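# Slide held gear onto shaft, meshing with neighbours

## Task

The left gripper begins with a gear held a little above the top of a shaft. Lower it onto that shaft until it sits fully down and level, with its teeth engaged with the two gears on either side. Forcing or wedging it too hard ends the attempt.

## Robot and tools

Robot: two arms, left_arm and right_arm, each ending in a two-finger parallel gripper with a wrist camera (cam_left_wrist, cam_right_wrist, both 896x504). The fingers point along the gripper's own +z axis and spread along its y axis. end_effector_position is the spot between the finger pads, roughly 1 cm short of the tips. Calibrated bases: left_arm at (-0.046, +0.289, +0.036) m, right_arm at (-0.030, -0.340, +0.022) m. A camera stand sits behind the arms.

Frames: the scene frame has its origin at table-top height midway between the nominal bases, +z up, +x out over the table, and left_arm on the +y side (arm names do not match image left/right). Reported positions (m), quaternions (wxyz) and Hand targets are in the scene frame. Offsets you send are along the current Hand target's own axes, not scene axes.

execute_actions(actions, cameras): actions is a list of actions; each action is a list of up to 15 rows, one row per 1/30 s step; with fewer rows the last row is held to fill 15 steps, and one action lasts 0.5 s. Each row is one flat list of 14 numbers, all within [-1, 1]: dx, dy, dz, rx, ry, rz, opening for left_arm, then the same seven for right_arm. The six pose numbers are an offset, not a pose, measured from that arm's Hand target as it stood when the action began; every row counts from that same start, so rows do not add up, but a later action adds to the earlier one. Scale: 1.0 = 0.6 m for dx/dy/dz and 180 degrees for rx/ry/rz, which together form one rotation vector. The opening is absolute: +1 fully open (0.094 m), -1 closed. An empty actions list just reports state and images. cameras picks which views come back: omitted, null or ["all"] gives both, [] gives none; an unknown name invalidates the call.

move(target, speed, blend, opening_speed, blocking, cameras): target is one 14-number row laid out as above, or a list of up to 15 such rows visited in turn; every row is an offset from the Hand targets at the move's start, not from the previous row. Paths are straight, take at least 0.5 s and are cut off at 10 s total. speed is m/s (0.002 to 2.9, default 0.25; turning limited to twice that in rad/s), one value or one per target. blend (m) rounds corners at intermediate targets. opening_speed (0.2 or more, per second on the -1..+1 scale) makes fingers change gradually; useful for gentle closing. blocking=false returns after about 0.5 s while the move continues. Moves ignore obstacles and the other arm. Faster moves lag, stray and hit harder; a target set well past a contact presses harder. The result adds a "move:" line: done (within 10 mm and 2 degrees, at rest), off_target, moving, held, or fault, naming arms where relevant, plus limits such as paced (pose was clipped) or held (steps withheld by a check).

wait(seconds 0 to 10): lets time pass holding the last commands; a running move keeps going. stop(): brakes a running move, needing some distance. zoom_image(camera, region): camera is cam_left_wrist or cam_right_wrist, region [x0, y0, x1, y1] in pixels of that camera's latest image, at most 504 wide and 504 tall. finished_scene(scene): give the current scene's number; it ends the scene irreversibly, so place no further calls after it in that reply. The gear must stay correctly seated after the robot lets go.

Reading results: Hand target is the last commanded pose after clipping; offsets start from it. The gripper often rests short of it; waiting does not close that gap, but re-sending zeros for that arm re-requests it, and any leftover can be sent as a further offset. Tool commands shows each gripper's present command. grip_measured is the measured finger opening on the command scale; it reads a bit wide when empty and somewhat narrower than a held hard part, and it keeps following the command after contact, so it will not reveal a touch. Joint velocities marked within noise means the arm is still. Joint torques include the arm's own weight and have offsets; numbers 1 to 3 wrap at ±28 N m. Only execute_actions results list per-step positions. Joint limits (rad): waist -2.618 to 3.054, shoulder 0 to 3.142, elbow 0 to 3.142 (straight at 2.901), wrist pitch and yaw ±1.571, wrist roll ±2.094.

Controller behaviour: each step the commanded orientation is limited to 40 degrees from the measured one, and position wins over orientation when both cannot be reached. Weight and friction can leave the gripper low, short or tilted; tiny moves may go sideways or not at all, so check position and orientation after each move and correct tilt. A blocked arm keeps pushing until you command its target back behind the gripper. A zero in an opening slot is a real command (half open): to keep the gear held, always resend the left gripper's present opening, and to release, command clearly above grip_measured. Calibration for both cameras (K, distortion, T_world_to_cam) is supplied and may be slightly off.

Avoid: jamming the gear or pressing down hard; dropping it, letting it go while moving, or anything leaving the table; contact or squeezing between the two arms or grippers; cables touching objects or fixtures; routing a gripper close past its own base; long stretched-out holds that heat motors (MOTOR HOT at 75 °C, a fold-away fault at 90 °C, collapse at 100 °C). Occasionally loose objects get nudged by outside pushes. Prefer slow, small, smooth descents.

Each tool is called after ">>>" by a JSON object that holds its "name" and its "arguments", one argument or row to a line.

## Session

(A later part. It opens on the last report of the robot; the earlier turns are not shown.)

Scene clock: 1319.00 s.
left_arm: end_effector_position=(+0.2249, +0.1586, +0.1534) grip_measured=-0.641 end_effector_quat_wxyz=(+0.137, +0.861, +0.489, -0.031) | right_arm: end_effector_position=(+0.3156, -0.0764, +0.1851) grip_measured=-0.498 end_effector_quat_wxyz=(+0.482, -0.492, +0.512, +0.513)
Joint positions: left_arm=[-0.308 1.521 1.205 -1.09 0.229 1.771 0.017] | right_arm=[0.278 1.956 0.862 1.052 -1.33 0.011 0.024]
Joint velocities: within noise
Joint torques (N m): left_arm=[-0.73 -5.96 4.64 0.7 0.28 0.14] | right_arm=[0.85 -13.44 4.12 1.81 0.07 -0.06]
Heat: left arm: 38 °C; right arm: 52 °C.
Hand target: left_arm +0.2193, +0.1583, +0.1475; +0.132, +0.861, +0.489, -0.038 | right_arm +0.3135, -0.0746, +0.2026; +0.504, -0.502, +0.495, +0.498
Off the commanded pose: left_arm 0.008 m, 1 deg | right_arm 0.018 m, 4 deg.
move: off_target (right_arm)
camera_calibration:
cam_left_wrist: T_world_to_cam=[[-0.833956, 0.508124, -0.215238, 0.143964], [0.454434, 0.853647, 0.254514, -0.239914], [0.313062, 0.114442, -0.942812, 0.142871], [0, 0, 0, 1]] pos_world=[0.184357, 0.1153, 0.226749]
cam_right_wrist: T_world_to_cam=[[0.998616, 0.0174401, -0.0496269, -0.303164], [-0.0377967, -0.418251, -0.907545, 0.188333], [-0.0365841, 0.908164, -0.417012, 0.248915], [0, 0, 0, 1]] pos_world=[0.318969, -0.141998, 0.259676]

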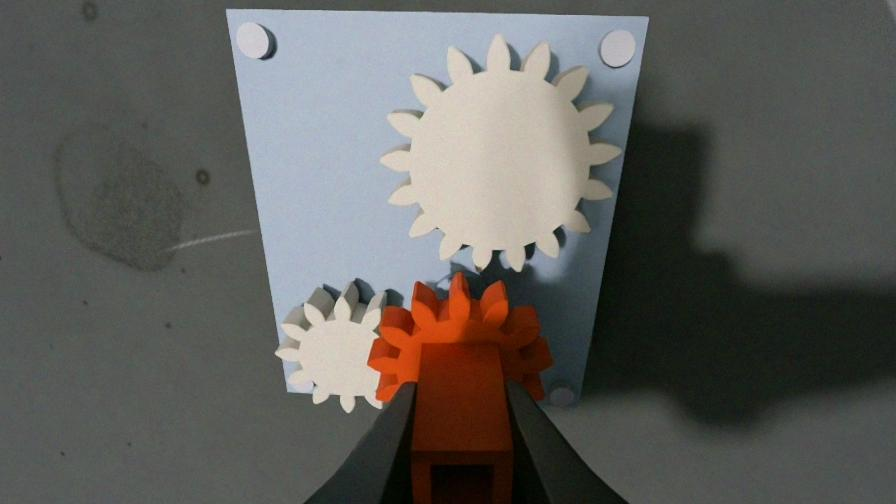

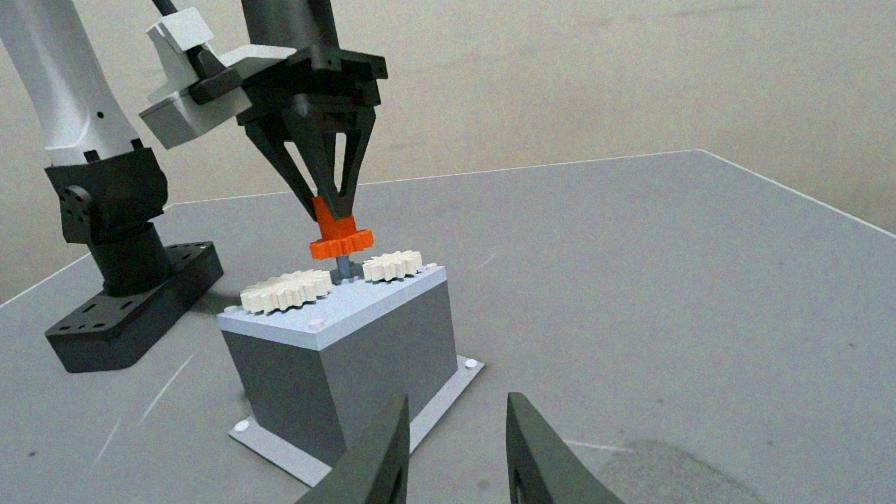

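>>> {"name": "move", "arguments": {
  "target": [-0.0031,0.0023,-0.03,0,0,0,-1,-0.012,0.38,0.06,0.206,0,0,-0.5],
  "speed": 0.08
}}

Scene clock: 1356.53 s.
left_arm: end_effector_position=(+0.2142, +0.1622, +0.1543) grip_measured=-0.641 end_effector_quat_wxyz=(+0.119, +0.861, +0.492, -0.046) | right_arm: end_effector_position=(+0.0848, -0.0403, +0.2001) grip_measured=-0.498 end_effector_quat_wxyz=(+0.631, -0.325, +0.631, +0.313)
Joint positions: left_arm=[-0.308 1.521 1.215 -1.147 0.229 1.771 0.017] | right_arm=[1.525 1.082 0.122 0.949 0.562 -0.009 0.024]
Joint velocities: within noise
Joint torques (N m): left_arm=[0.05 -6.67 9.36 0.42 0.29 0.26] | right_arm=[0.87 -1.09 6.3 2.15 0.13 -0.07]
Heat: left arm: 37 °C; right arm: 51 °C.
Hand target: left_arm +0.2183, +0.1609, +0.1654; +0.131, +0.861, +0.489, -0.038 | right_arm +0.0853, -0.0388, +0.2071; +0.638, -0.316, +0.628, +0.315
Off the commanded pose: left_arm 0.012 m, 2 deg | right_arm 0.007 m, 1 deg.
move: off_target (left_arm)
camera_calibration:
cam_left_wrist: T_world_to_cam=[[-0.842615, 0.510973, -0.170023, 0.12779], [0.465695, 0.849945, 0.246418, -0.23889], [0.270423, 0.128457, -0.954133, 0.155246], [0, 0, 0, 1]] pos_world=[0.176945, 0.117803, 0.228719]
cam_right_wrist: T_world_to_cam=[[0.80936, -0.587111, 0.0153695, -0.0937533], [-0.233182, -0.34525, -0.909081, 0.228156], [0.539038, 0.73219, -0.416336, 0.157955], [0, 0, 0, 1]] pos_world=[0.0439385, -0.0919256, 0.274615]

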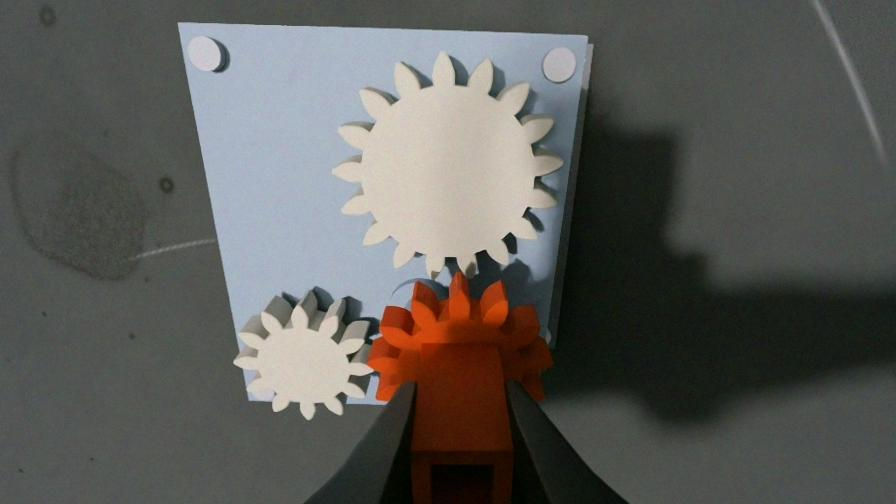

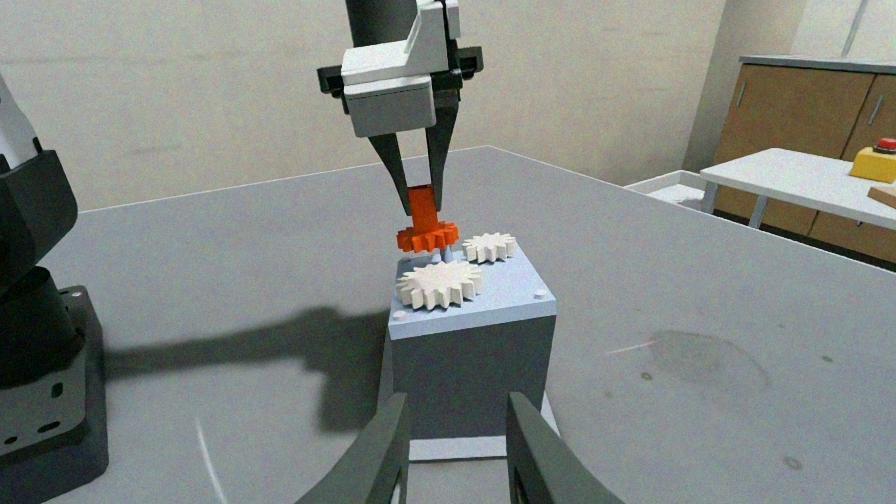

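>>> {"name": "move", "arguments": {
  "target": [-0.0008,0.015,-0.0187,0,0,0,-1,0,0,0,0,0,0,-0.5],
  "speed": 0.03,
  "cameras": []
}}

Scene clock: 1366.57 s.
left_arm: end_effector_position=(+0.2214, +0.1598, +0.1724) grip_measured=-0.641 end_effector_quat_wxyz=(+0.127, +0.861, +0.491, -0.039) | right_arm: end_effector_position=(+0.0856, -0.0409, +0.2001) grip_measured=-0.498 end_effector_quat_wxyz=(+0.632, -0.324, +0.632, +0.311)
Joint positions: left_arm=[-0.308 1.529 1.291 -1.195 0.229 1.771 0.017] | right_arm=[1.525 1.082 0.122 0.949 0.567 -0.012 0.024]
Joint velocities: within noise
Joint torques (N m): left_arm=[0.13 -5.14 9.36 0.46 0.26 0.23] | right_arm=[0.77 -1.01 6.2 2.17 0.06 -0.06]
Heat: left arm: 38 °C; right arm: 49 °C.
Hand target: left_arm +0.2252, +0.1590, +0.1781; +0.132, +0.861, +0.489, -0.038 | right_arm +0.0853, -0.0388, +0.2071; +0.638, -0.316, +0.628, +0.315
Off the commanded pose: left_arm 0.007 m, 1 deg | right_arm 0.007 m, 1 deg.
move: done
No camera images: "cameras" was empty.

>>> {"name": "move", "arguments": {
  "target": [0.0028,-0.0023,0.0362,0,0,0,-1,0,0,0,0,0,0,-0.5],
  "speed": 0.02,
  "cameras": ["cam_left_wrist","cam_right_wrist"]
}}

>>> {"name": "zoom_image", "arguments": {
  "camera": "cam_left_wrist",
  "region": [400, 254, 500, 310]
}}

>>> {"name": "zoom_image", "arguments": {
  "camera": "cam_right_wrist",
  "region": [385, 205, 485, 285]
}}

Scene clock: 1379.83 s.
left_arm: end_effector_position=(+0.2246, +0.1588, +0.1590) grip_measured=-0.641 end_effector_quat_wxyz=(+0.128, +0.861, +0.491, -0.038) | right_arm: end_effector_position=(+0.0856, -0.0409, +0.2001) grip_measured=-0.498 end_effector_quat_wxyz=(+0.632, -0.324, +0.632, +0.311)
Joint positions: left_arm=[-0.308 1.539 1.248 -1.137 0.229 1.771 0.017] | right_arm=[1.525 1.082 0.122 0.949 0.568 -0.012 0.024]
Joint velocities: within noise
Joint torques (N m): left_arm=[-0.91 -5.23 6.35 0.8 0.25 0.11] | right_arm=[0.79 -1.11 6.37 2.18 0.08 -0.09]
Heat: left arm: 40 °C; right arm: 47 °C.
Hand target: left_arm +0.2262, +0.1554, +0.1564; +0.131, +0.861, +0.489, -0.038 | right_arm +0.0853, -0.0388, +0.2071; +0.638, -0.316, +0.628, +0.315
Off the commanded pose: left_arm 0.005 m, 0 deg | right_arm 0.007 m, 1 deg.
move: done
camera_calibration:
cam_left_wrist: T_world_to_cam=[[-0.838315, 0.509575, -0.193807, 0.142125], [0.459852, 0.851868, 0.250714, -0.241582], [0.292856, 0.121054, -0.948463, 0.152586], [0, 0, 0, 1]] pos_world=[0.185552, 0.114901, 0.232835]
cam_right_wrist: T_world_to_cam=[[0.805738, -0.592006, 0.0177394, -0.0951942], [-0.233532, -0.345084, -0.909054, 0.228169], [0.544287, 0.728317, -0.4163, 0.157353], [0, 0, 0, 1]] pos_world=[0.0443414, -0.0922206, 0.274613]

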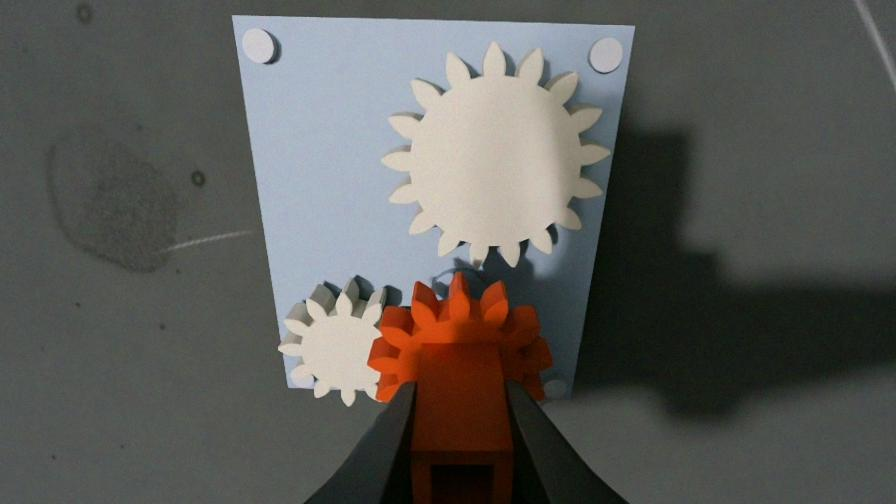

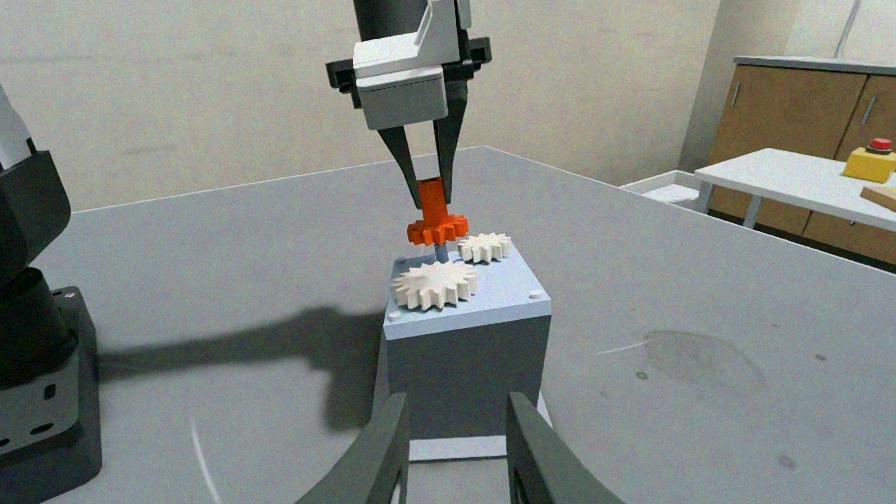

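Scaled by 5.040 from the camera's 896x504 image, which has a finer 1280x720 frame.

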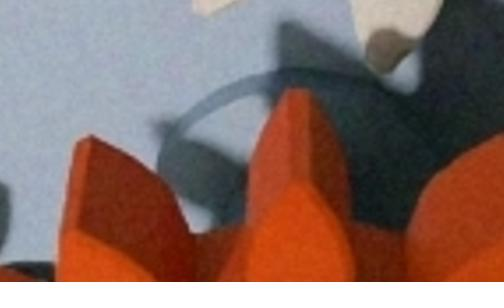

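Scaled by 5.040 from the camera's 896x504 image, which has a finer 1280x720 frame.

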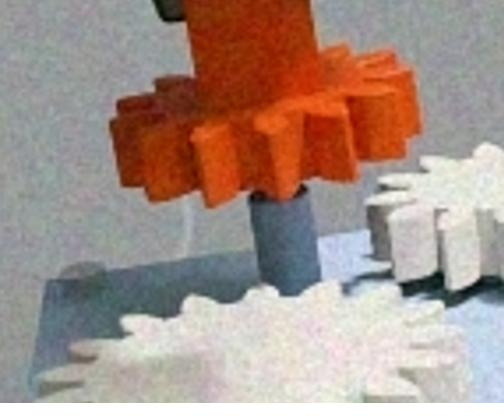

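>>> {"name": "zoom_image", "arguments": {
  "camera": "cam_left_wrist",
  "region": [355, 260, 565, 410]
}}

Scaled by 2.400 from the camera's 896x504 image, which has a finer 1280x720 frame.

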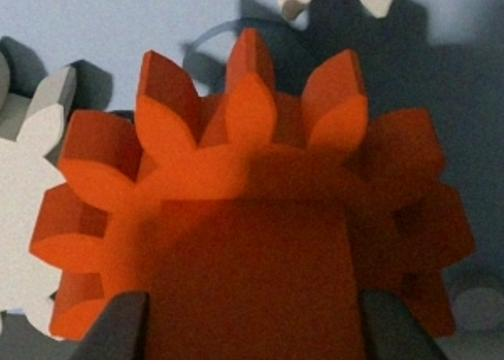

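>>> {"name": "move", "arguments": {
  "target": [-0.0042,0.0024,0.0013,0,0,0,-1,0,0,0,0,0,0,-0.5],
  "speed": 0.02,
  "cameras": []
}}

Scene clock: 1504.43 s.
left_arm: end_effector_position=(+0.2238, +0.1557, +0.1591) grip_measured=-0.641 end_effector_quat_wxyz=(+0.129, +0.862, +0.489, -0.038) | right_arm: end_effector_position=(+0.0856, -0.0409, +0.2001) grip_measured=-0.498 end_effector_quat_wxyz=(+0.632, -0.324, +0.632, +0.311)
Joint positions: left_arm=[-0.319 1.539 1.248 -1.135 0.229 1.764 0.017] | right_arm=[1.525 1.082 0.122 0.949 0.568 -0.012 0.024]
Joint velocities: within noise
Joint torques (N m): left_arm=[-0.81 -5.03 6.56 0.8 0.25 0.08] | right_arm=[0.76 -1.03 6.43 2.17 0.06 -0.04]
Heat: left arm: 39 °C; right arm: 39 °C.
Hand target: left_arm +0.2261, +0.1524, +0.1564; +0.131, +0.861, +0.489, -0.038 | right_arm +0.0853, -0.0388, +0.2071; +0.638, -0.316, +0.628, +0.315
Off the commanded pose: left_arm 0.005 m, 0 deg | right_arm 0.007 m, 1 deg.
move: done
No camera images: "cameras" was empty.

>>> {"name": "execute_actions", "arguments": {
  "actions": []
}}

>>> {"name": "zoom_image", "arguments": {
  "camera": "cam_left_wrist",
  "region": [400, 254, 500, 310]
}}

>>> {"name": "zoom_image", "arguments": {
  "camera": "cam_right_wrist",
  "region": [385, 205, 485, 285]
}}

Scene clock: 1510.87 s.
left_arm: end_effector_position=(+0.2240, +0.1556, +0.1591) grip_measured=-0.641 end_effector_quat_wxyz=(+0.129, +0.862, +0.489, -0.038) | right_arm: end_effector_position=(+0.0856, -0.0409, +0.2001) grip_measured=-0.498 end_effector_quat_wxyz=(+0.632, -0.324, +0.632, +0.311)
Joint positions: left_arm=[-0.319 1.539 1.248 -1.134 0.229 1.764 0.017] | right_arm=[1.525 1.082 0.122 0.949 0.568 -0.012 0.024]
Joint velocities: within noise
Joint torques (N m): left_arm=[-0.8 -5.14 6.64 0.8 0.26 0.1] | right_arm=[0.85 -1.02 6.37 2.14 0.07 -0.06]
Heat: left arm: 39 °C; right arm: 39 °C.
Hand target: left_arm +0.2261, +0.1524, +0.1564; +0.131, +0.861, +0.489, -0.038 | right_arm +0.0853, -0.0388, +0.2071; +0.638, -0.316, +0.628, +0.315
Tool commands: left_gripper/opening=-1.0 right_gripper/opening=-0.5
Off the commanded pose: left_arm 0.005 m, 0 deg | right_arm 0.007 m, 1 deg.
camera_calibration:
cam_left_wrist: T_world_to_cam=[[-0.836159, 0.512368, -0.19575, 0.14263], [0.462635, 0.850544, 0.250089, -0.238966], [0.294632, 0.118553, -0.948229, 0.153289], [0, 0, 0, 1]] pos_world=[0.184651, 0.111999, 0.233036]
cam_right_wrist: T_world_to_cam=[[0.805738, -0.592006, 0.0177394, -0.0951942], [-0.233532, -0.345084, -0.909054, 0.228169], [0.544287, 0.728317, -0.4163, 0.157353], [0, 0, 0, 1]] pos_world=[0.0443414, -0.0922206, 0.274613]

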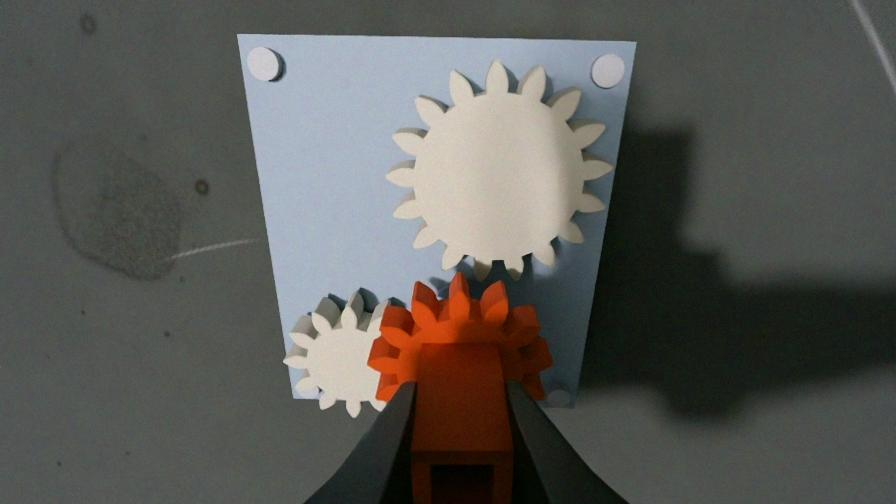

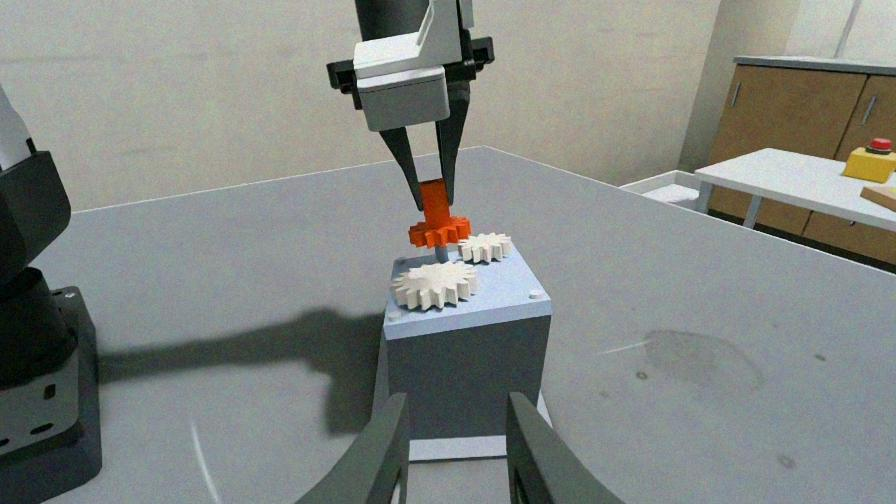

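Scaled by 5.040 from the camera's 896x504 image, which has a finer 1280x720 frame.

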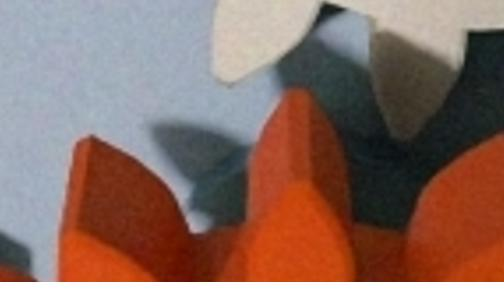

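Scaled by 5.040 from the camera's 896x504 image, which has a finer 1280x720 frame.

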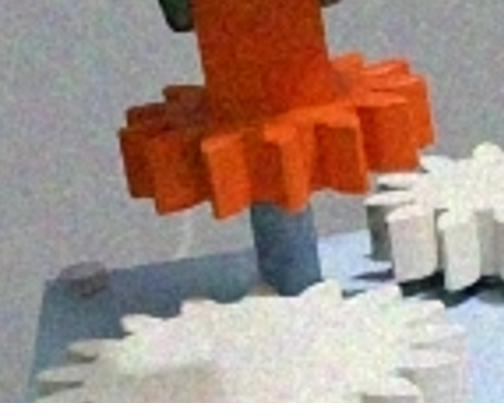

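>>> {"name": "move", "arguments": {
  "target": [0.0095,-0.0055,-0.0027,0,0,0,-1,0,0,0,0,0,0,-0.5],
  "speed": 0.02,
  "cameras": []
}}

Scene clock: 1542.87 s.
left_arm: end_effector_position=(+0.2255, +0.1586, +0.1591) grip_measured=-0.641 end_effector_quat_wxyz=(+0.130, +0.860, +0.492, -0.037) | right_arm: end_effector_position=(+0.0856, -0.0409, +0.2001) grip_measured=-0.498 end_effector_quat_wxyz=(+0.632, -0.324, +0.632, +0.311)
Joint positions: left_arm=[-0.308 1.539 1.248 -1.134 0.229 1.768 0.017] | right_arm=[1.525 1.082 0.122 0.949 0.568 -0.012 0.024]
Joint velocities: within noise
Joint torques (N m): left_arm=[0.18 -5.56 6.01 0.74 0.28 0.28] | right_arm=[0.85 -0.99 6.28 2.16 0.08 -0.05]
Heat: left arm: 39 °C; right arm: 39 °C.
Hand target: left_arm +0.2262, +0.1591, +0.1562; +0.131, +0.861, +0.489, -0.038 | right_arm +0.0853, -0.0388, +0.2071; +0.638, -0.316, +0.628, +0.315
Off the commanded pose: left_arm 0.003 m, 0 deg | right_arm 0.007 m, 1 deg.
move: done
No camera images: "cameras" was empty.

>>> {"name": "move", "arguments": {
  "target": [-0.0078,0.0045,0.0025,0,0,0,-1,0,0,0,0,0,0,-0.5],
  "speed": 0.02,
  "cameras": ["cam_left_wrist","cam_right_wrist"]
}}

>>> {"name": "zoom_image", "arguments": {
  "camera": "cam_right_wrist",
  "region": [385, 205, 485, 285]
}}

Scene clock: 1552.53 s.
left_arm: end_effector_position=(+0.2244, +0.1564, +0.1591) grip_measured=-0.641 end_effector_quat_wxyz=(+0.129, +0.862, +0.489, -0.038) | right_arm: end_effector_position=(+0.0856, -0.0409, +0.2001) grip_measured=-0.498 end_effector_quat_wxyz=(+0.632, -0.324, +0.632, +0.311)
Joint positions: left_arm=[-0.316 1.539 1.248 -1.134 0.229 1.768 0.017] | right_arm=[1.525 1.082 0.122 0.949 0.568 -0.012 0.024]
Joint velocities: within noise
Joint torques (N m): left_arm=[-0.7 -5.15 6.43 0.8 0.26 0.09] | right_arm=[0.9 -0.95 6.35 2.15 0.05 -0.06]
Heat: left arm: 39 °C; right arm: 39 °C.
Hand target: left_arm +0.2261, +0.1535, +0.1562; +0.131, +0.861, +0.489, -0.038 | right_arm +0.0853, -0.0388, +0.2071; +0.638, -0.316, +0.628, +0.315
Off the commanded pose: left_arm 0.004 m, 0 deg | right_arm 0.007 m, 1 deg.
move: done
camera_calibration:
cam_left_wrist: T_world_to_cam=[[-0.83538, 0.51319, -0.196915, 0.142518], [0.463093, 0.850076, 0.250831, -0.240096], [0.296116, 0.118349, -0.947791, 0.152617], [0, 0, 0, 1]] pos_world=[0.185051, 0.112898, 0.232937]
cam_right_wrist: T_world_to_cam=[[0.805738, -0.592006, 0.0177394, -0.0951942], [-0.233532, -0.345084, -0.909054, 0.228169], [0.544287, 0.728317, -0.4163, 0.157353], [0, 0, 0, 1]] pos_world=[0.0443414, -0.0922206, 0.274613]

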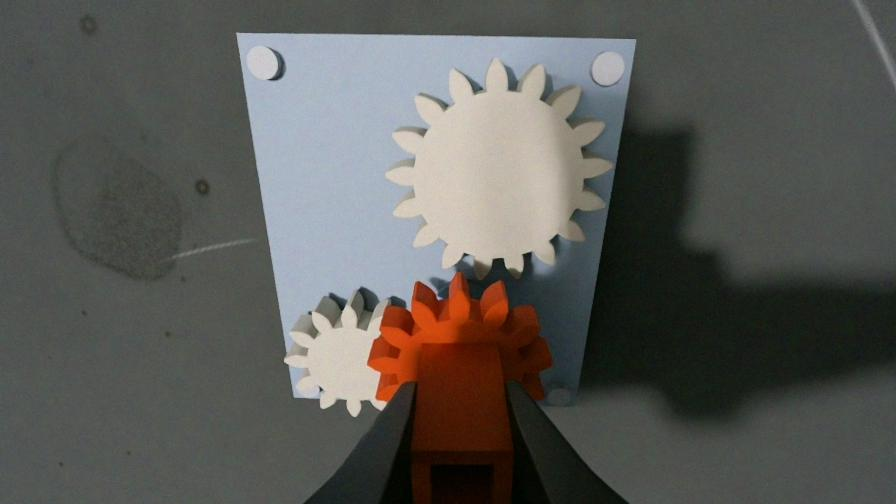

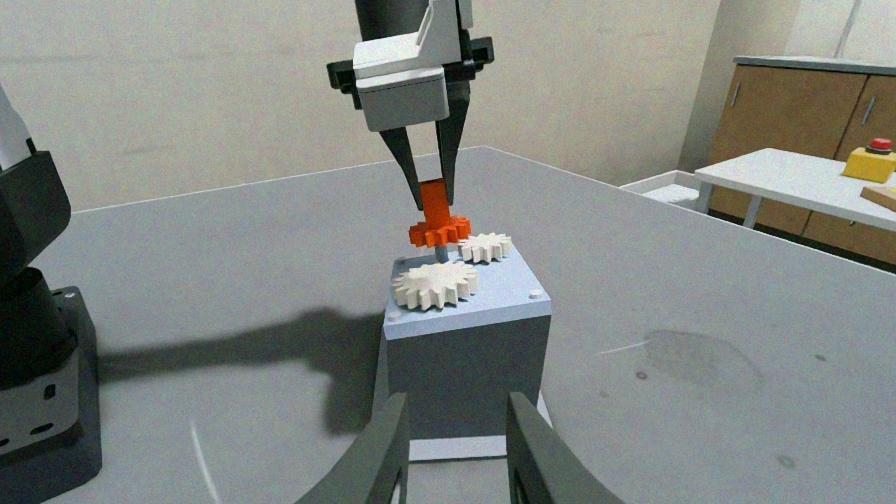

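Scaled by 5.040 from the camera's 896x504 image, which has a finer 1280x720 frame.

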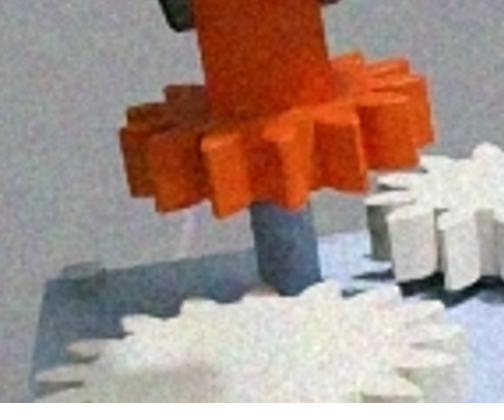

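>>> {"name": "move", "arguments": {
  "target": [0.0004,-0.0002,0.0075,0,0,0,-1,0,0,0,0,0,0,-0.5],
  "speed": 0.01,
  "cameras": []
}}

>>> {"name": "move", "arguments": {
  "target": [0.0003,-0.0001,0.004,0,0,0,-1,0,0,0,0,0,0,-0.5],
  "speed": 0.01,
  "cameras": ["cam_right_wrist","cam_left_wrist"]
}}

>>> {"name": "zoom_image", "arguments": {
  "camera": "cam_right_wrist",
  "region": [385, 205, 485, 285]
}}

Scene clock: 1560.30 s.
left_arm: end_effector_position=(+0.2252, +0.1562, +0.1547) grip_measured=-0.641 end_effector_quat_wxyz=(+0.129, +0.861, +0.490, -0.038) | right_arm: end_effector_position=(+0.0856, -0.0409, +0.2001) grip_measured=-0.498 end_effector_quat_wxyz=(+0.632, -0.324, +0.632, +0.311)
Joint positions: left_arm=[-0.316 1.543 1.235 -1.117 0.229 1.765 0.017] | right_arm=[1.525 1.082 0.122 0.949 0.568 -0.012 0.024]
Joint velocities: within noise
Joint torques (N m): left_arm=[-0.99 -5.29 6.27 0.8 0.25 0.09] | right_arm=[0.95 -0.91 6.31 2.17 0.07 -0.05]
Heat: left arm: 39 °C; right arm: 39 °C.
Hand target: left_arm +0.2265, +0.1526, +0.1519; +0.132, +0.861, +0.489, -0.038 | right_arm +0.0853, -0.0388, +0.2071; +0.638, -0.316, +0.628, +0.315
Off the commanded pose: left_arm 0.005 m, 0 deg | right_arm 0.007 m, 1 deg.
move: done
No camera images: "cameras" was empty.

Scene clock: 1561.00 s.
left_arm: end_effector_position=(+0.2256, +0.1549, +0.1547) grip_measured=-0.641 end_effector_quat_wxyz=(+0.131, +0.862, +0.489, -0.037) | right_arm: end_effector_position=(+0.0856, -0.0409, +0.2001) grip_measured=-0.498 end_effector_quat_wxyz=(+0.632, -0.324, +0.632, +0.311)
Joint positions: left_arm=[-0.319 1.543 1.234 -1.112 0.229 1.764 0.017] | right_arm=[1.525 1.082 0.122 0.949 0.568 -0.012 0.024]
Joint velocities: within noise
Joint torques (N m): left_arm=[-0.9 -5.04 5.71 0.88 0.24 0.1] | right_arm=[0.92 -0.99 6.34 2.16 0.07 -0.06]
Heat: left arm: 39 °C; right arm: 39 °C.
Hand target: left_arm +0.2266, +0.1521, +0.1496; +0.132, +0.861, +0.489, -0.038 | right_arm +0.0853, -0.0388, +0.2071; +0.638, -0.316, +0.628, +0.315
Off the commanded pose: left_arm 0.006 m, 0 deg | right_arm 0.007 m, 1 deg.
move: done
camera_calibration:
cam_left_wrist: T_world_to_cam=[[-0.835291, 0.512388, -0.199367, 0.143871], [0.462022, 0.850712, 0.250649, -0.237986], [0.298033, 0.117252, -0.947327, 0.147894], [0, 0, 0, 1]] pos_world=[0.186052, 0.111398, 0.228438]
cam_right_wrist: T_world_to_cam=[[0.805738, -0.592006, 0.0177394, -0.0951942], [-0.233532, -0.345084, -0.909054, 0.228169], [0.544287, 0.728317, -0.4163, 0.157353], [0, 0, 0, 1]] pos_world=[0.0443414, -0.0922206, 0.274613]

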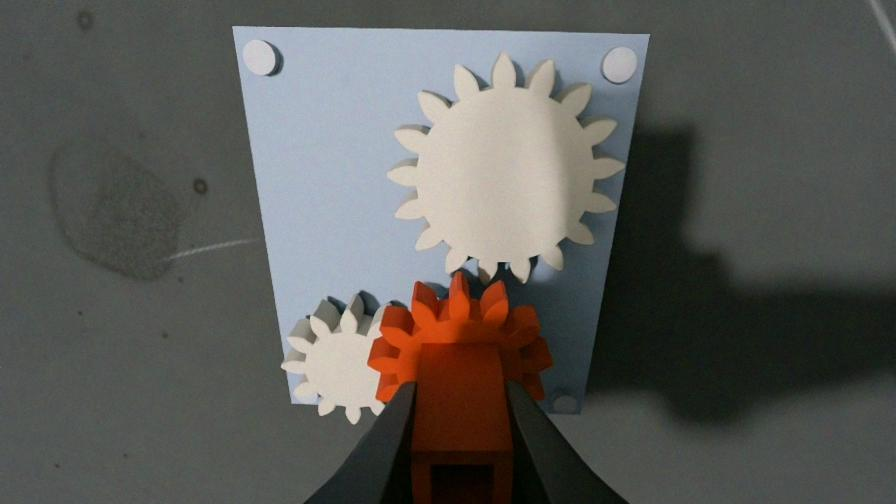

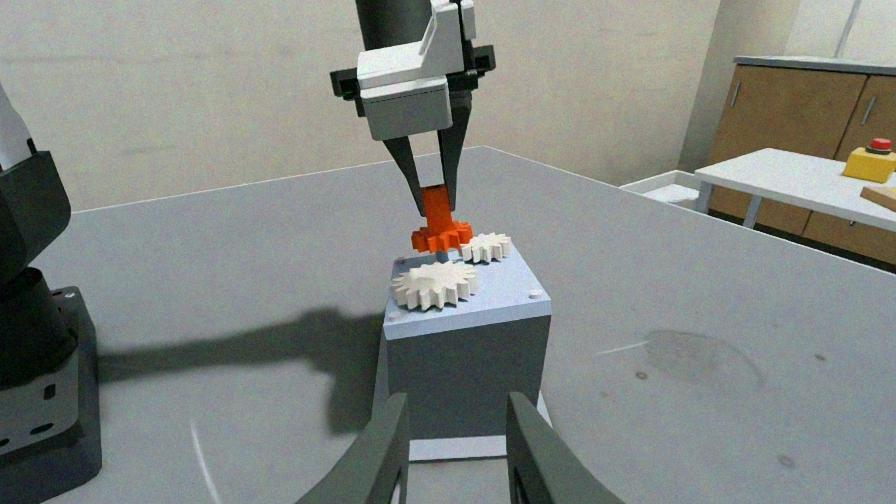

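Scaled by 5.040 from the camera's 896x504 image, which has a finer 1280x720 frame.

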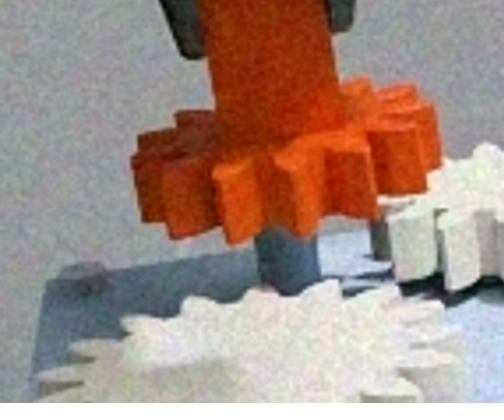

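>>> {"name": "zoom_image", "arguments": {
  "camera": "cam_left_wrist",
  "region": [213, 6, 263, 46]
}}

>>> {"name": "zoom_image", "arguments": {
  "camera": "cam_left_wrist",
  "region": [624, 14, 674, 54]
}}

>>> {"name": "zoom_image", "arguments": {
  "camera": "cam_left_wrist",
  "region": [555, 393, 605, 433]
}}

>>> {"name": "zoom_image", "arguments": {
  "camera": "cam_left_wrist",
  "region": [267, 383, 317, 423]
}}

>>> {"name": "zoom_image", "arguments": {
  "camera": "cam_left_wrist",
  "region": [380, 254, 540, 334]
}}

Scaled by 10.080 from the camera's 896x504 image, which has a finer 1280x720 frame.

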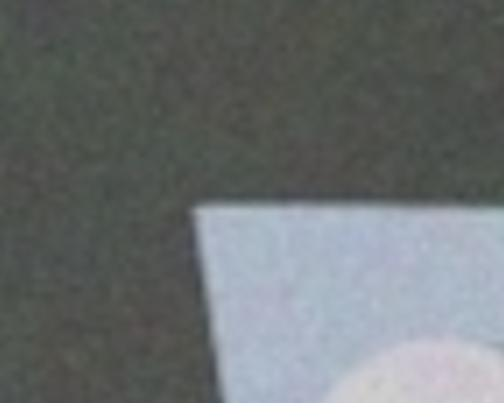

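Scaled by 10.080 from the camera's 896x504 image, which has a finer 1280x720 frame.

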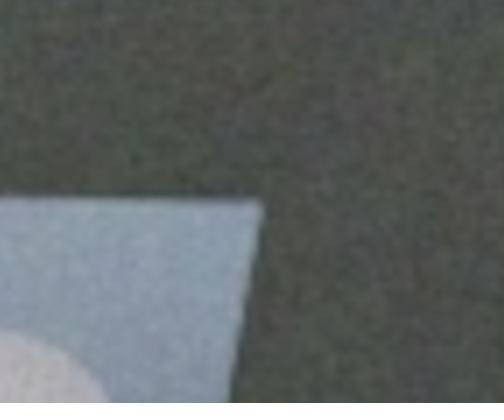

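Scaled by 10.080 from the camera's 896x504 image, which has a finer 1280x720 frame.

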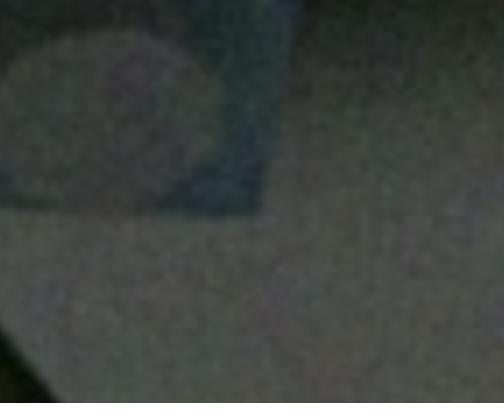

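Scaled by 10.080 from the camera's 896x504 image, which has a finer 1280x720 frame.

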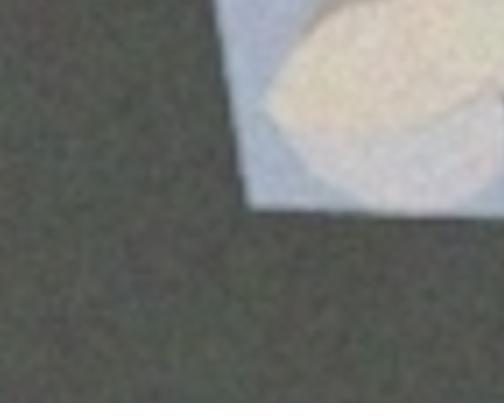

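Scaled by 3.150 from the camera's 896x504 image, which has a finer 1280x720 frame.

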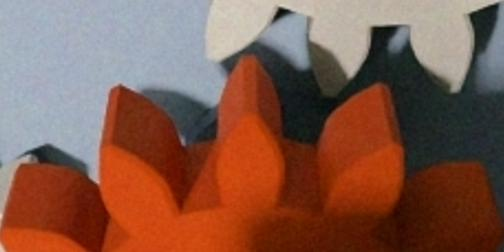

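>>> {"name": "move", "arguments": {
  "target": [0.0072,-0.0032,-0.0408,0,0,0,-1,0,0,0,0,0,0,-0.5],
  "speed": 0.03,
  "cameras": []
}}

Scene clock: 1622.60 s.
left_arm: end_effector_position=(+0.2219, +0.1638, +0.1614) grip_measured=-0.641 end_effector_quat_wxyz=(+0.120, +0.860, +0.494, -0.045) | right_arm: end_effector_position=(+0.0856, -0.0409, +0.2001) grip_measured=-0.498 end_effector_quat_wxyz=(+0.632, -0.324, +0.632, +0.311)
Joint positions: left_arm=[-0.295 1.543 1.265 -1.175 0.229 1.782 0.017] | right_arm=[1.525 1.082 0.122 0.949 0.568 -0.012 0.024]
Joint velocities: within noise
Joint torques (N m): left_arm=[0.14 -6.8 9.37 0.42 0.32 0.27] | right_arm=[0.98 -0.96 6.45 2.17 0.07 -0.07]
Heat: left arm: 36 °C; right arm: 39 °C.
Hand target: left_arm +0.2258, +0.1631, +0.1719; +0.132, +0.861, +0.489, -0.038 | right_arm +0.0853, -0.0388, +0.2071; +0.638, -0.316, +0.628, +0.315
Off the commanded pose: left_arm 0.011 m, 2 deg | right_arm 0.007 m, 1 deg.
move: off_target (left_arm)
No camera images: "cameras" was empty.

>>> {"name": "move", "arguments": {
  "target": [-0.0085,0.0018,0.0282,0,0,0,-1,0,0,0,0,0,0,-0.5],
  "speed": 0.02,
  "cameras": ["cam_left_wrist","cam_right_wrist"]
}}

>>> {"name": "zoom_image", "arguments": {
  "camera": "cam_left_wrist",
  "region": [380, 254, 540, 334]
}}

>>> {"name": "zoom_image", "arguments": {
  "camera": "cam_right_wrist",
  "region": [385, 205, 485, 285]
}}

Scene clock: 1635.23 s.
left_arm: end_effector_position=(+0.2235, +0.1568, +0.1575) grip_measured=-0.641 end_effector_quat_wxyz=(+0.126, +0.862, +0.489, -0.041) | right_arm: end_effector_position=(+0.0856, -0.0409, +0.2001) grip_measured=-0.498 end_effector_quat_wxyz=(+0.632, -0.324, +0.632, +0.311)
Joint positions: left_arm=[-0.315 1.543 1.247 -1.137 0.229 1.768 0.017] | right_arm=[1.525 1.082 0.122 0.949 0.568 -0.012 0.024]
Joint velocities: within noise
Joint torques (N m): left_arm=[-0.83 -6.08 6.3 0.78 0.27 0.1] | right_arm=[0.79 -0.98 6.38 2.16 0.08 -0.06]
Heat: left arm: 39 °C; right arm: 39 °C.
Hand target: left_arm +0.2250, +0.1539, +0.1568; +0.132, +0.861, +0.489, -0.038 | right_arm +0.0853, -0.0388, +0.2071; +0.638, -0.316, +0.628, +0.315
Off the commanded pose: left_arm 0.003 m, 1 deg | right_arm 0.007 m, 1 deg.
move: done
camera_calibration:
cam_left_wrist: T_world_to_cam=[[-0.837053, 0.513741, -0.188183, 0.140027], [0.465232, 0.849347, 0.249338, -0.239694], [0.287928, 0.12116, -0.949957, 0.153076], [0, 0, 0, 1]] pos_world=[0.184649, 0.113099, 0.231531]
cam_right_wrist: T_world_to_cam=[[0.805738, -0.592006, 0.0177394, -0.0951942], [-0.233532, -0.345084, -0.909054, 0.228169], [0.544287, 0.728317, -0.4163, 0.157353], [0, 0, 0, 1]] pos_world=[0.0443414, -0.0922206, 0.274613]

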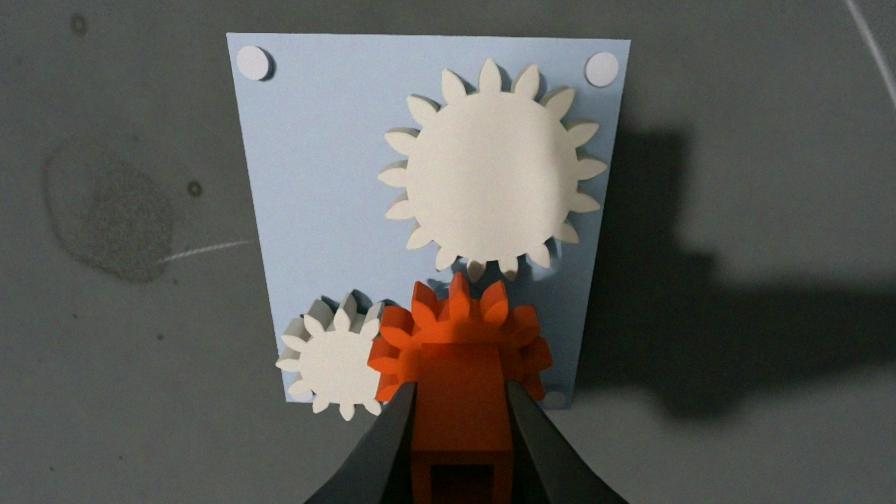

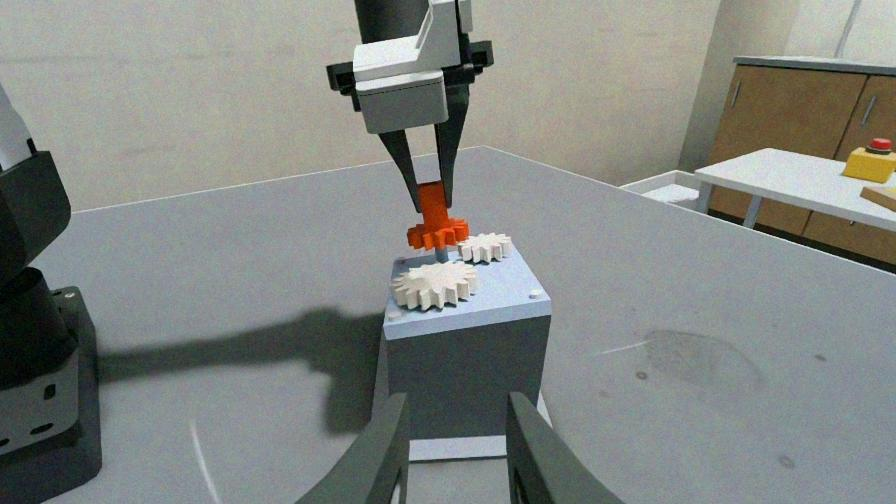

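Scaled by 3.150 from the camera's 896x504 image, which has a finer 1280x720 frame.

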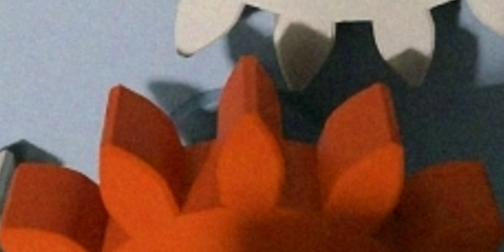

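Scaled by 5.040 from the camera's 896x504 image, which has a finer 1280x720 frame.

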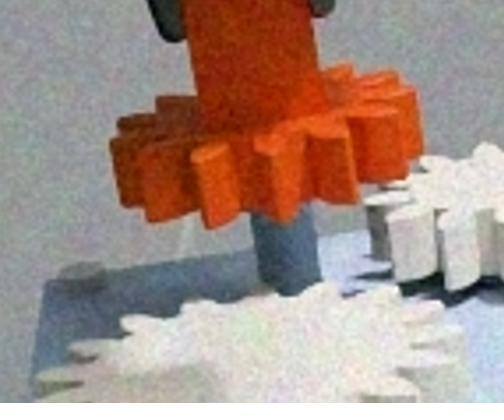

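>>> {"name": "move", "arguments": {
  "target": [0.0043,-0.0005,-0.0320,0,0,0,-1,0,0,0,0,0,0,-0.5],
  "speed": 0.03,
  "cameras": []
}}

Scene clock: 1686.93 s.
left_arm: end_effector_position=(+0.2212, +0.1617, +0.1640) grip_measured=-0.641 end_effector_quat_wxyz=(+0.120, +0.860, +0.494, -0.046) | right_arm: end_effector_position=(+0.0856, -0.0409, +0.2001) grip_measured=-0.498 end_effector_quat_wxyz=(+0.632, -0.324, +0.632, +0.311)
Joint positions: left_arm=[-0.302 1.543 1.275 -1.184 0.229 1.774 0.017] | right_arm=[1.525 1.082 0.122 0.949 0.568 -0.012 0.024]
Joint velocities: left_arm=[within noise] | right_arm=[0.002 0.002 -0.002 -0.037 -0.154 -0.007 -0.001]
Joint torques (N m): left_arm=[0.16 -6.82 9.36 0.41 0.29 0.28] | right_arm=[0.9 -0.98 6.46 2.14 0.07 -0.07]
Heat: left arm: 39 °C; right arm: 39 °C.
Hand target: left_arm +0.2250, +0.1613, +0.1748; +0.132, +0.861, +0.489, -0.038 | right_arm +0.0853, -0.0388, +0.2071; +0.638, -0.316, +0.628, +0.315
Off the commanded pose: left_arm 0.011 m, 2 deg | right_arm 0.007 m, 1 deg.
move: off_target (left_arm)
No camera images: "cameras" was empty.

>>> {"name": "move", "arguments": {
  "target": [-0.002,0.0017,0.0333,0,0,0,-1,0,0,0,0,0,0,-0.5],
  "speed": 0.02,
  "cameras": []
}}

Scene clock: 1695.43 s.
left_arm: end_effector_position=(+0.2249, +0.1577, +0.1579) grip_measured=-0.641 end_effector_quat_wxyz=(+0.128, +0.862, +0.489, -0.039) | right_arm: end_effector_position=(+0.0856, -0.0409, +0.2001) grip_measured=-0.498 end_effector_quat_wxyz=(+0.632, -0.324, +0.632, +0.311)
Joint positions: left_arm=[-0.311 1.543 1.248 -1.135 0.229 1.772 0.017] | right_arm=[1.525 1.082 0.122 0.949 0.568 -0.012 0.024]
Joint velocities: within noise
Joint torques (N m): left_arm=[-0.87 -5.55 6.16 0.77 0.26 0.1] | right_arm=[0.91 -0.92 6.34 2.16 0.04 -0.04]
Heat: left arm: 40 °C; right arm: 39 °C.
Hand target: left_arm +0.2265, +0.1545, +0.1560; +0.132, +0.861, +0.489, -0.038 | right_arm +0.0853, -0.0388, +0.2071; +0.638, -0.316, +0.628, +0.315
Off the commanded pose: left_arm 0.004 m, 0 deg | right_arm 0.007 m, 1 deg.
move: done
No camera images: "cameras" was empty.

Right on target. Descend 3, then 3 more.

>>> {"name": "move", "arguments": {
  "target": [0.00027,-0.0001,0.0055,0,0,0,-1,0,0,0,0,0,0,-0.5],
  "speed": 0.01,
  "cameras": []
}}

>>> {"name": "move", "arguments": {
  "target": [0.00027,-0.0001,0.0050,0,0,0,-1,0,0,0,0,0,0,-0.5],
  "speed": 0.01,
  "cameras": ["cam_left_wrist","cam_right_wrist"]
}}

>>> {"name": "zoom_image", "arguments": {
  "camera": "cam_right_wrist",
  "region": [385, 205, 485, 285]
}}

Scene clock: 1704.67 s.
left_arm: end_effector_position=(+0.2255, +0.1575, +0.1554) grip_measured=-0.641 end_effector_quat_wxyz=(+0.129, +0.861, +0.490, -0.038) | right_arm: end_effector_position=(+0.0856, -0.0409, +0.2001) grip_measured=-0.498 end_effector_quat_wxyz=(+0.632, -0.324, +0.632, +0.311)
Joint positions: left_arm=[-0.311 1.543 1.238 -1.121 0.229 1.77 0.017] | right_arm=[1.525 1.082 0.122 0.949 0.568 -0.012 0.024]
Joint velocities: within noise
Joint torques (N m): left_arm=[-1.1 -5.37 6.22 0.78 0.27 0.09] | right_arm=[0.87 -1.09 6.43 2.15 0.06 -0.05]
Heat: left arm: 39 °C; right arm: 40 °C.
Hand target: left_arm +0.2267, +0.1538, +0.1528; +0.132, +0.861, +0.489, -0.038 | right_arm +0.0853, -0.0388, +0.2071; +0.638, -0.316, +0.628, +0.315
Off the commanded pose: left_arm 0.005 m, 0 deg | right_arm 0.007 m, 1 deg.
move: done
No camera images: "cameras" was empty.

Scene clock: 1705.40 s.
left_arm: end_effector_position=(+0.2251, +0.1563, +0.1531) grip_measured=-0.641 end_effector_quat_wxyz=(+0.129, +0.862, +0.489, -0.038) | right_arm: end_effector_position=(+0.0856, -0.0409, +0.2001) grip_measured=-0.498 end_effector_quat_wxyz=(+0.632, -0.324, +0.632, +0.311)
Joint positions: left_arm=[-0.315 1.543 1.228 -1.11 0.229 1.768 0.017] | right_arm=[1.525 1.082 0.122 0.949 0.568 -0.012 0.024]
Joint velocities: within noise
Joint torques (N m): left_arm=[-0.84 -5.19 6.31 0.83 0.24 0.08] | right_arm=[0.96 -1.05 6.34 2.14 0.07 -0.06]
Heat: left arm: 39 °C; right arm: 40 °C.
Hand target: left_arm +0.2269, +0.1531, +0.1498; +0.132, +0.862, +0.489, -0.038 | right_arm +0.0853, -0.0388, +0.2071; +0.638, -0.316, +0.628, +0.315
Off the commanded pose: left_arm 0.005 m, 0 deg | right_arm 0.007 m, 1 deg.
move: done
camera_calibration:
cam_left_wrist: T_world_to_cam=[[-0.835718, 0.51295, -0.196108, 0.14193], [0.462977, 0.850164, 0.250748, -0.238714], [0.295345, 0.118761, -0.947981, 0.146886], [0, 0, 0, 1]] pos_world=[0.185751, 0.112699, 0.226936]
cam_right_wrist: T_world_to_cam=[[0.805738, -0.592006, 0.0177394, -0.0951942], [-0.233532, -0.345084, -0.909054, 0.228169], [0.544287, 0.728317, -0.4163, 0.157353], [0, 0, 0, 1]] pos_world=[0.0443414, -0.0922206, 0.274613]

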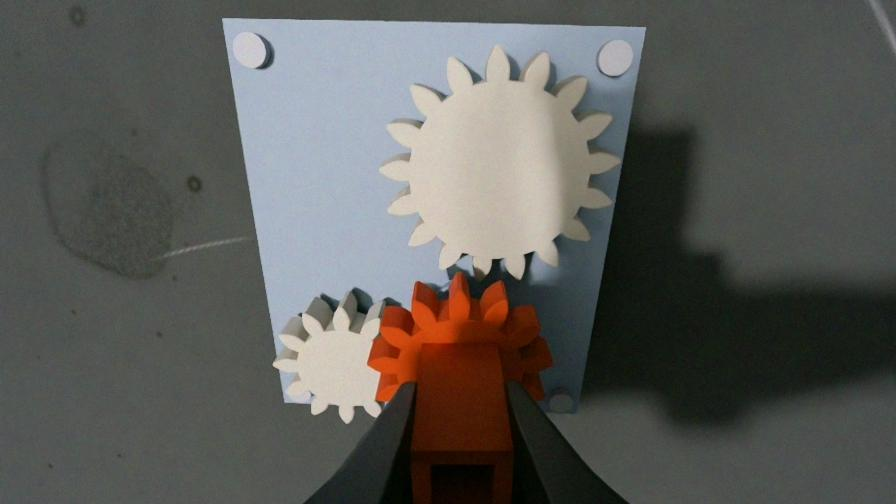

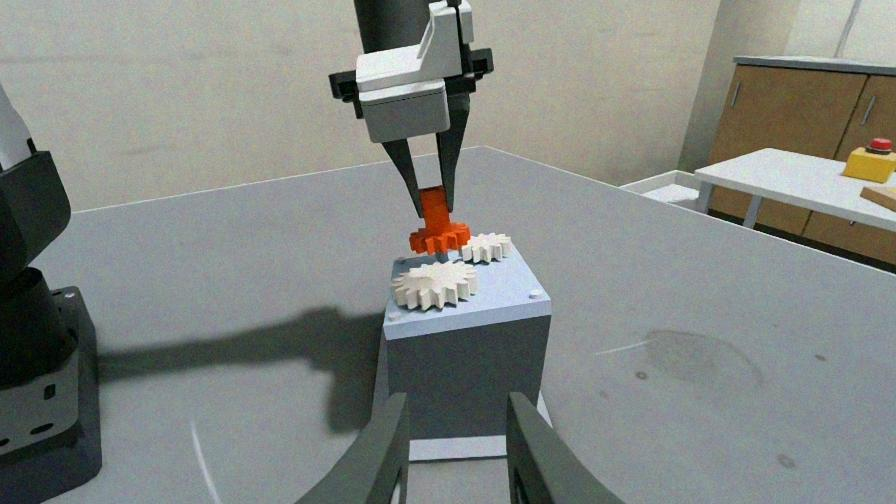

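Scaled by 5.040 from the camera's 896x504 image, which has a finer 1280x720 frame.

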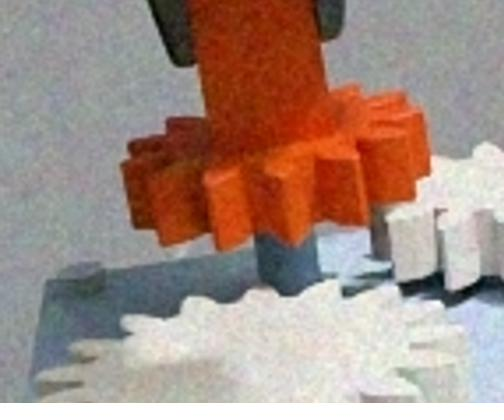

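>>> {"name": "move", "arguments": {
  "target": [0.00027,-0.0001,0.0050,0,0,0,-1,0,0,0,0,0,0,-0.5],
  "speed": 0.01,
  "cameras": []
}}

>>> {"name": "move", "arguments": {
  "target": [0.00027,-0.0001,0.0050,0,0,0,-1,0,0,0,0,0,0,-0.5],
  "speed": 0.01,
  "cameras": []
}}

Scene clock: 1713.03 s.
left_arm: end_effector_position=(+0.2255, +0.1561, +0.1497) grip_measured=-0.641 end_effector_quat_wxyz=(+0.129, +0.861, +0.490, -0.038) | right_arm: end_effector_position=(+0.0856, -0.0409, +0.2001) grip_measured=-0.498 end_effector_quat_wxyz=(+0.632, -0.324, +0.632, +0.311)
Joint positions: left_arm=[-0.315 1.548 1.219 -1.099 0.229 1.766 0.017] | right_arm=[1.525 1.082 0.122 0.949 0.568 -0.012 0.024]
Joint velocities: within noise
Joint torques (N m): left_arm=[-1.01 -5.3 6.24 0.8 0.24 0.1] | right_arm=[0.76 -0.98 6.43 2.16 0.06 -0.05]
Heat: left arm: 39 °C; right arm: 40 °C.
Hand target: left_arm +0.2272, +0.1525, +0.1468; +0.132, +0.862, +0.489, -0.038 | right_arm +0.0853, -0.0388, +0.2071; +0.638, -0.316, +0.628, +0.315
Off the commanded pose: left_arm 0.005 m, 0 deg | right_arm 0.007 m, 1 deg.
move: done
No camera images: "cameras" was empty.

Scene clock: 1713.77 s.
left_arm: end_effector_position=(+0.2254, +0.1550, +0.1475) grip_measured=-0.641 end_effector_quat_wxyz=(+0.129, +0.862, +0.489, -0.038) | right_arm: end_effector_position=(+0.0856, -0.0409, +0.2001) grip_measured=-0.498 end_effector_quat_wxyz=(+0.632, -0.324, +0.632, +0.311)
Joint positions: left_arm=[-0.319 1.548 1.21 -1.087 0.229 1.764 0.017] | right_arm=[1.525 1.082 0.122 0.949 0.568 -0.012 0.024]
Joint velocities: within noise
Joint torques (N m): left_arm=[-0.92 -5.03 6.28 0.86 0.24 0.08] | right_arm=[0.87 -1.06 6.39 2.15 0.08 -0.06]
Heat: left arm: 39 °C; right arm: 40 °C.
Hand target: left_arm +0.2274, +0.1518, +0.1439; +0.132, +0.862, +0.489, -0.038 | right_arm +0.0853, -0.0388, +0.2071; +0.638, -0.316, +0.628, +0.315
Off the commanded pose: left_arm 0.005 m, 0 deg | right_arm 0.007 m, 1 deg.
move: done
No camera images: "cameras" was empty.


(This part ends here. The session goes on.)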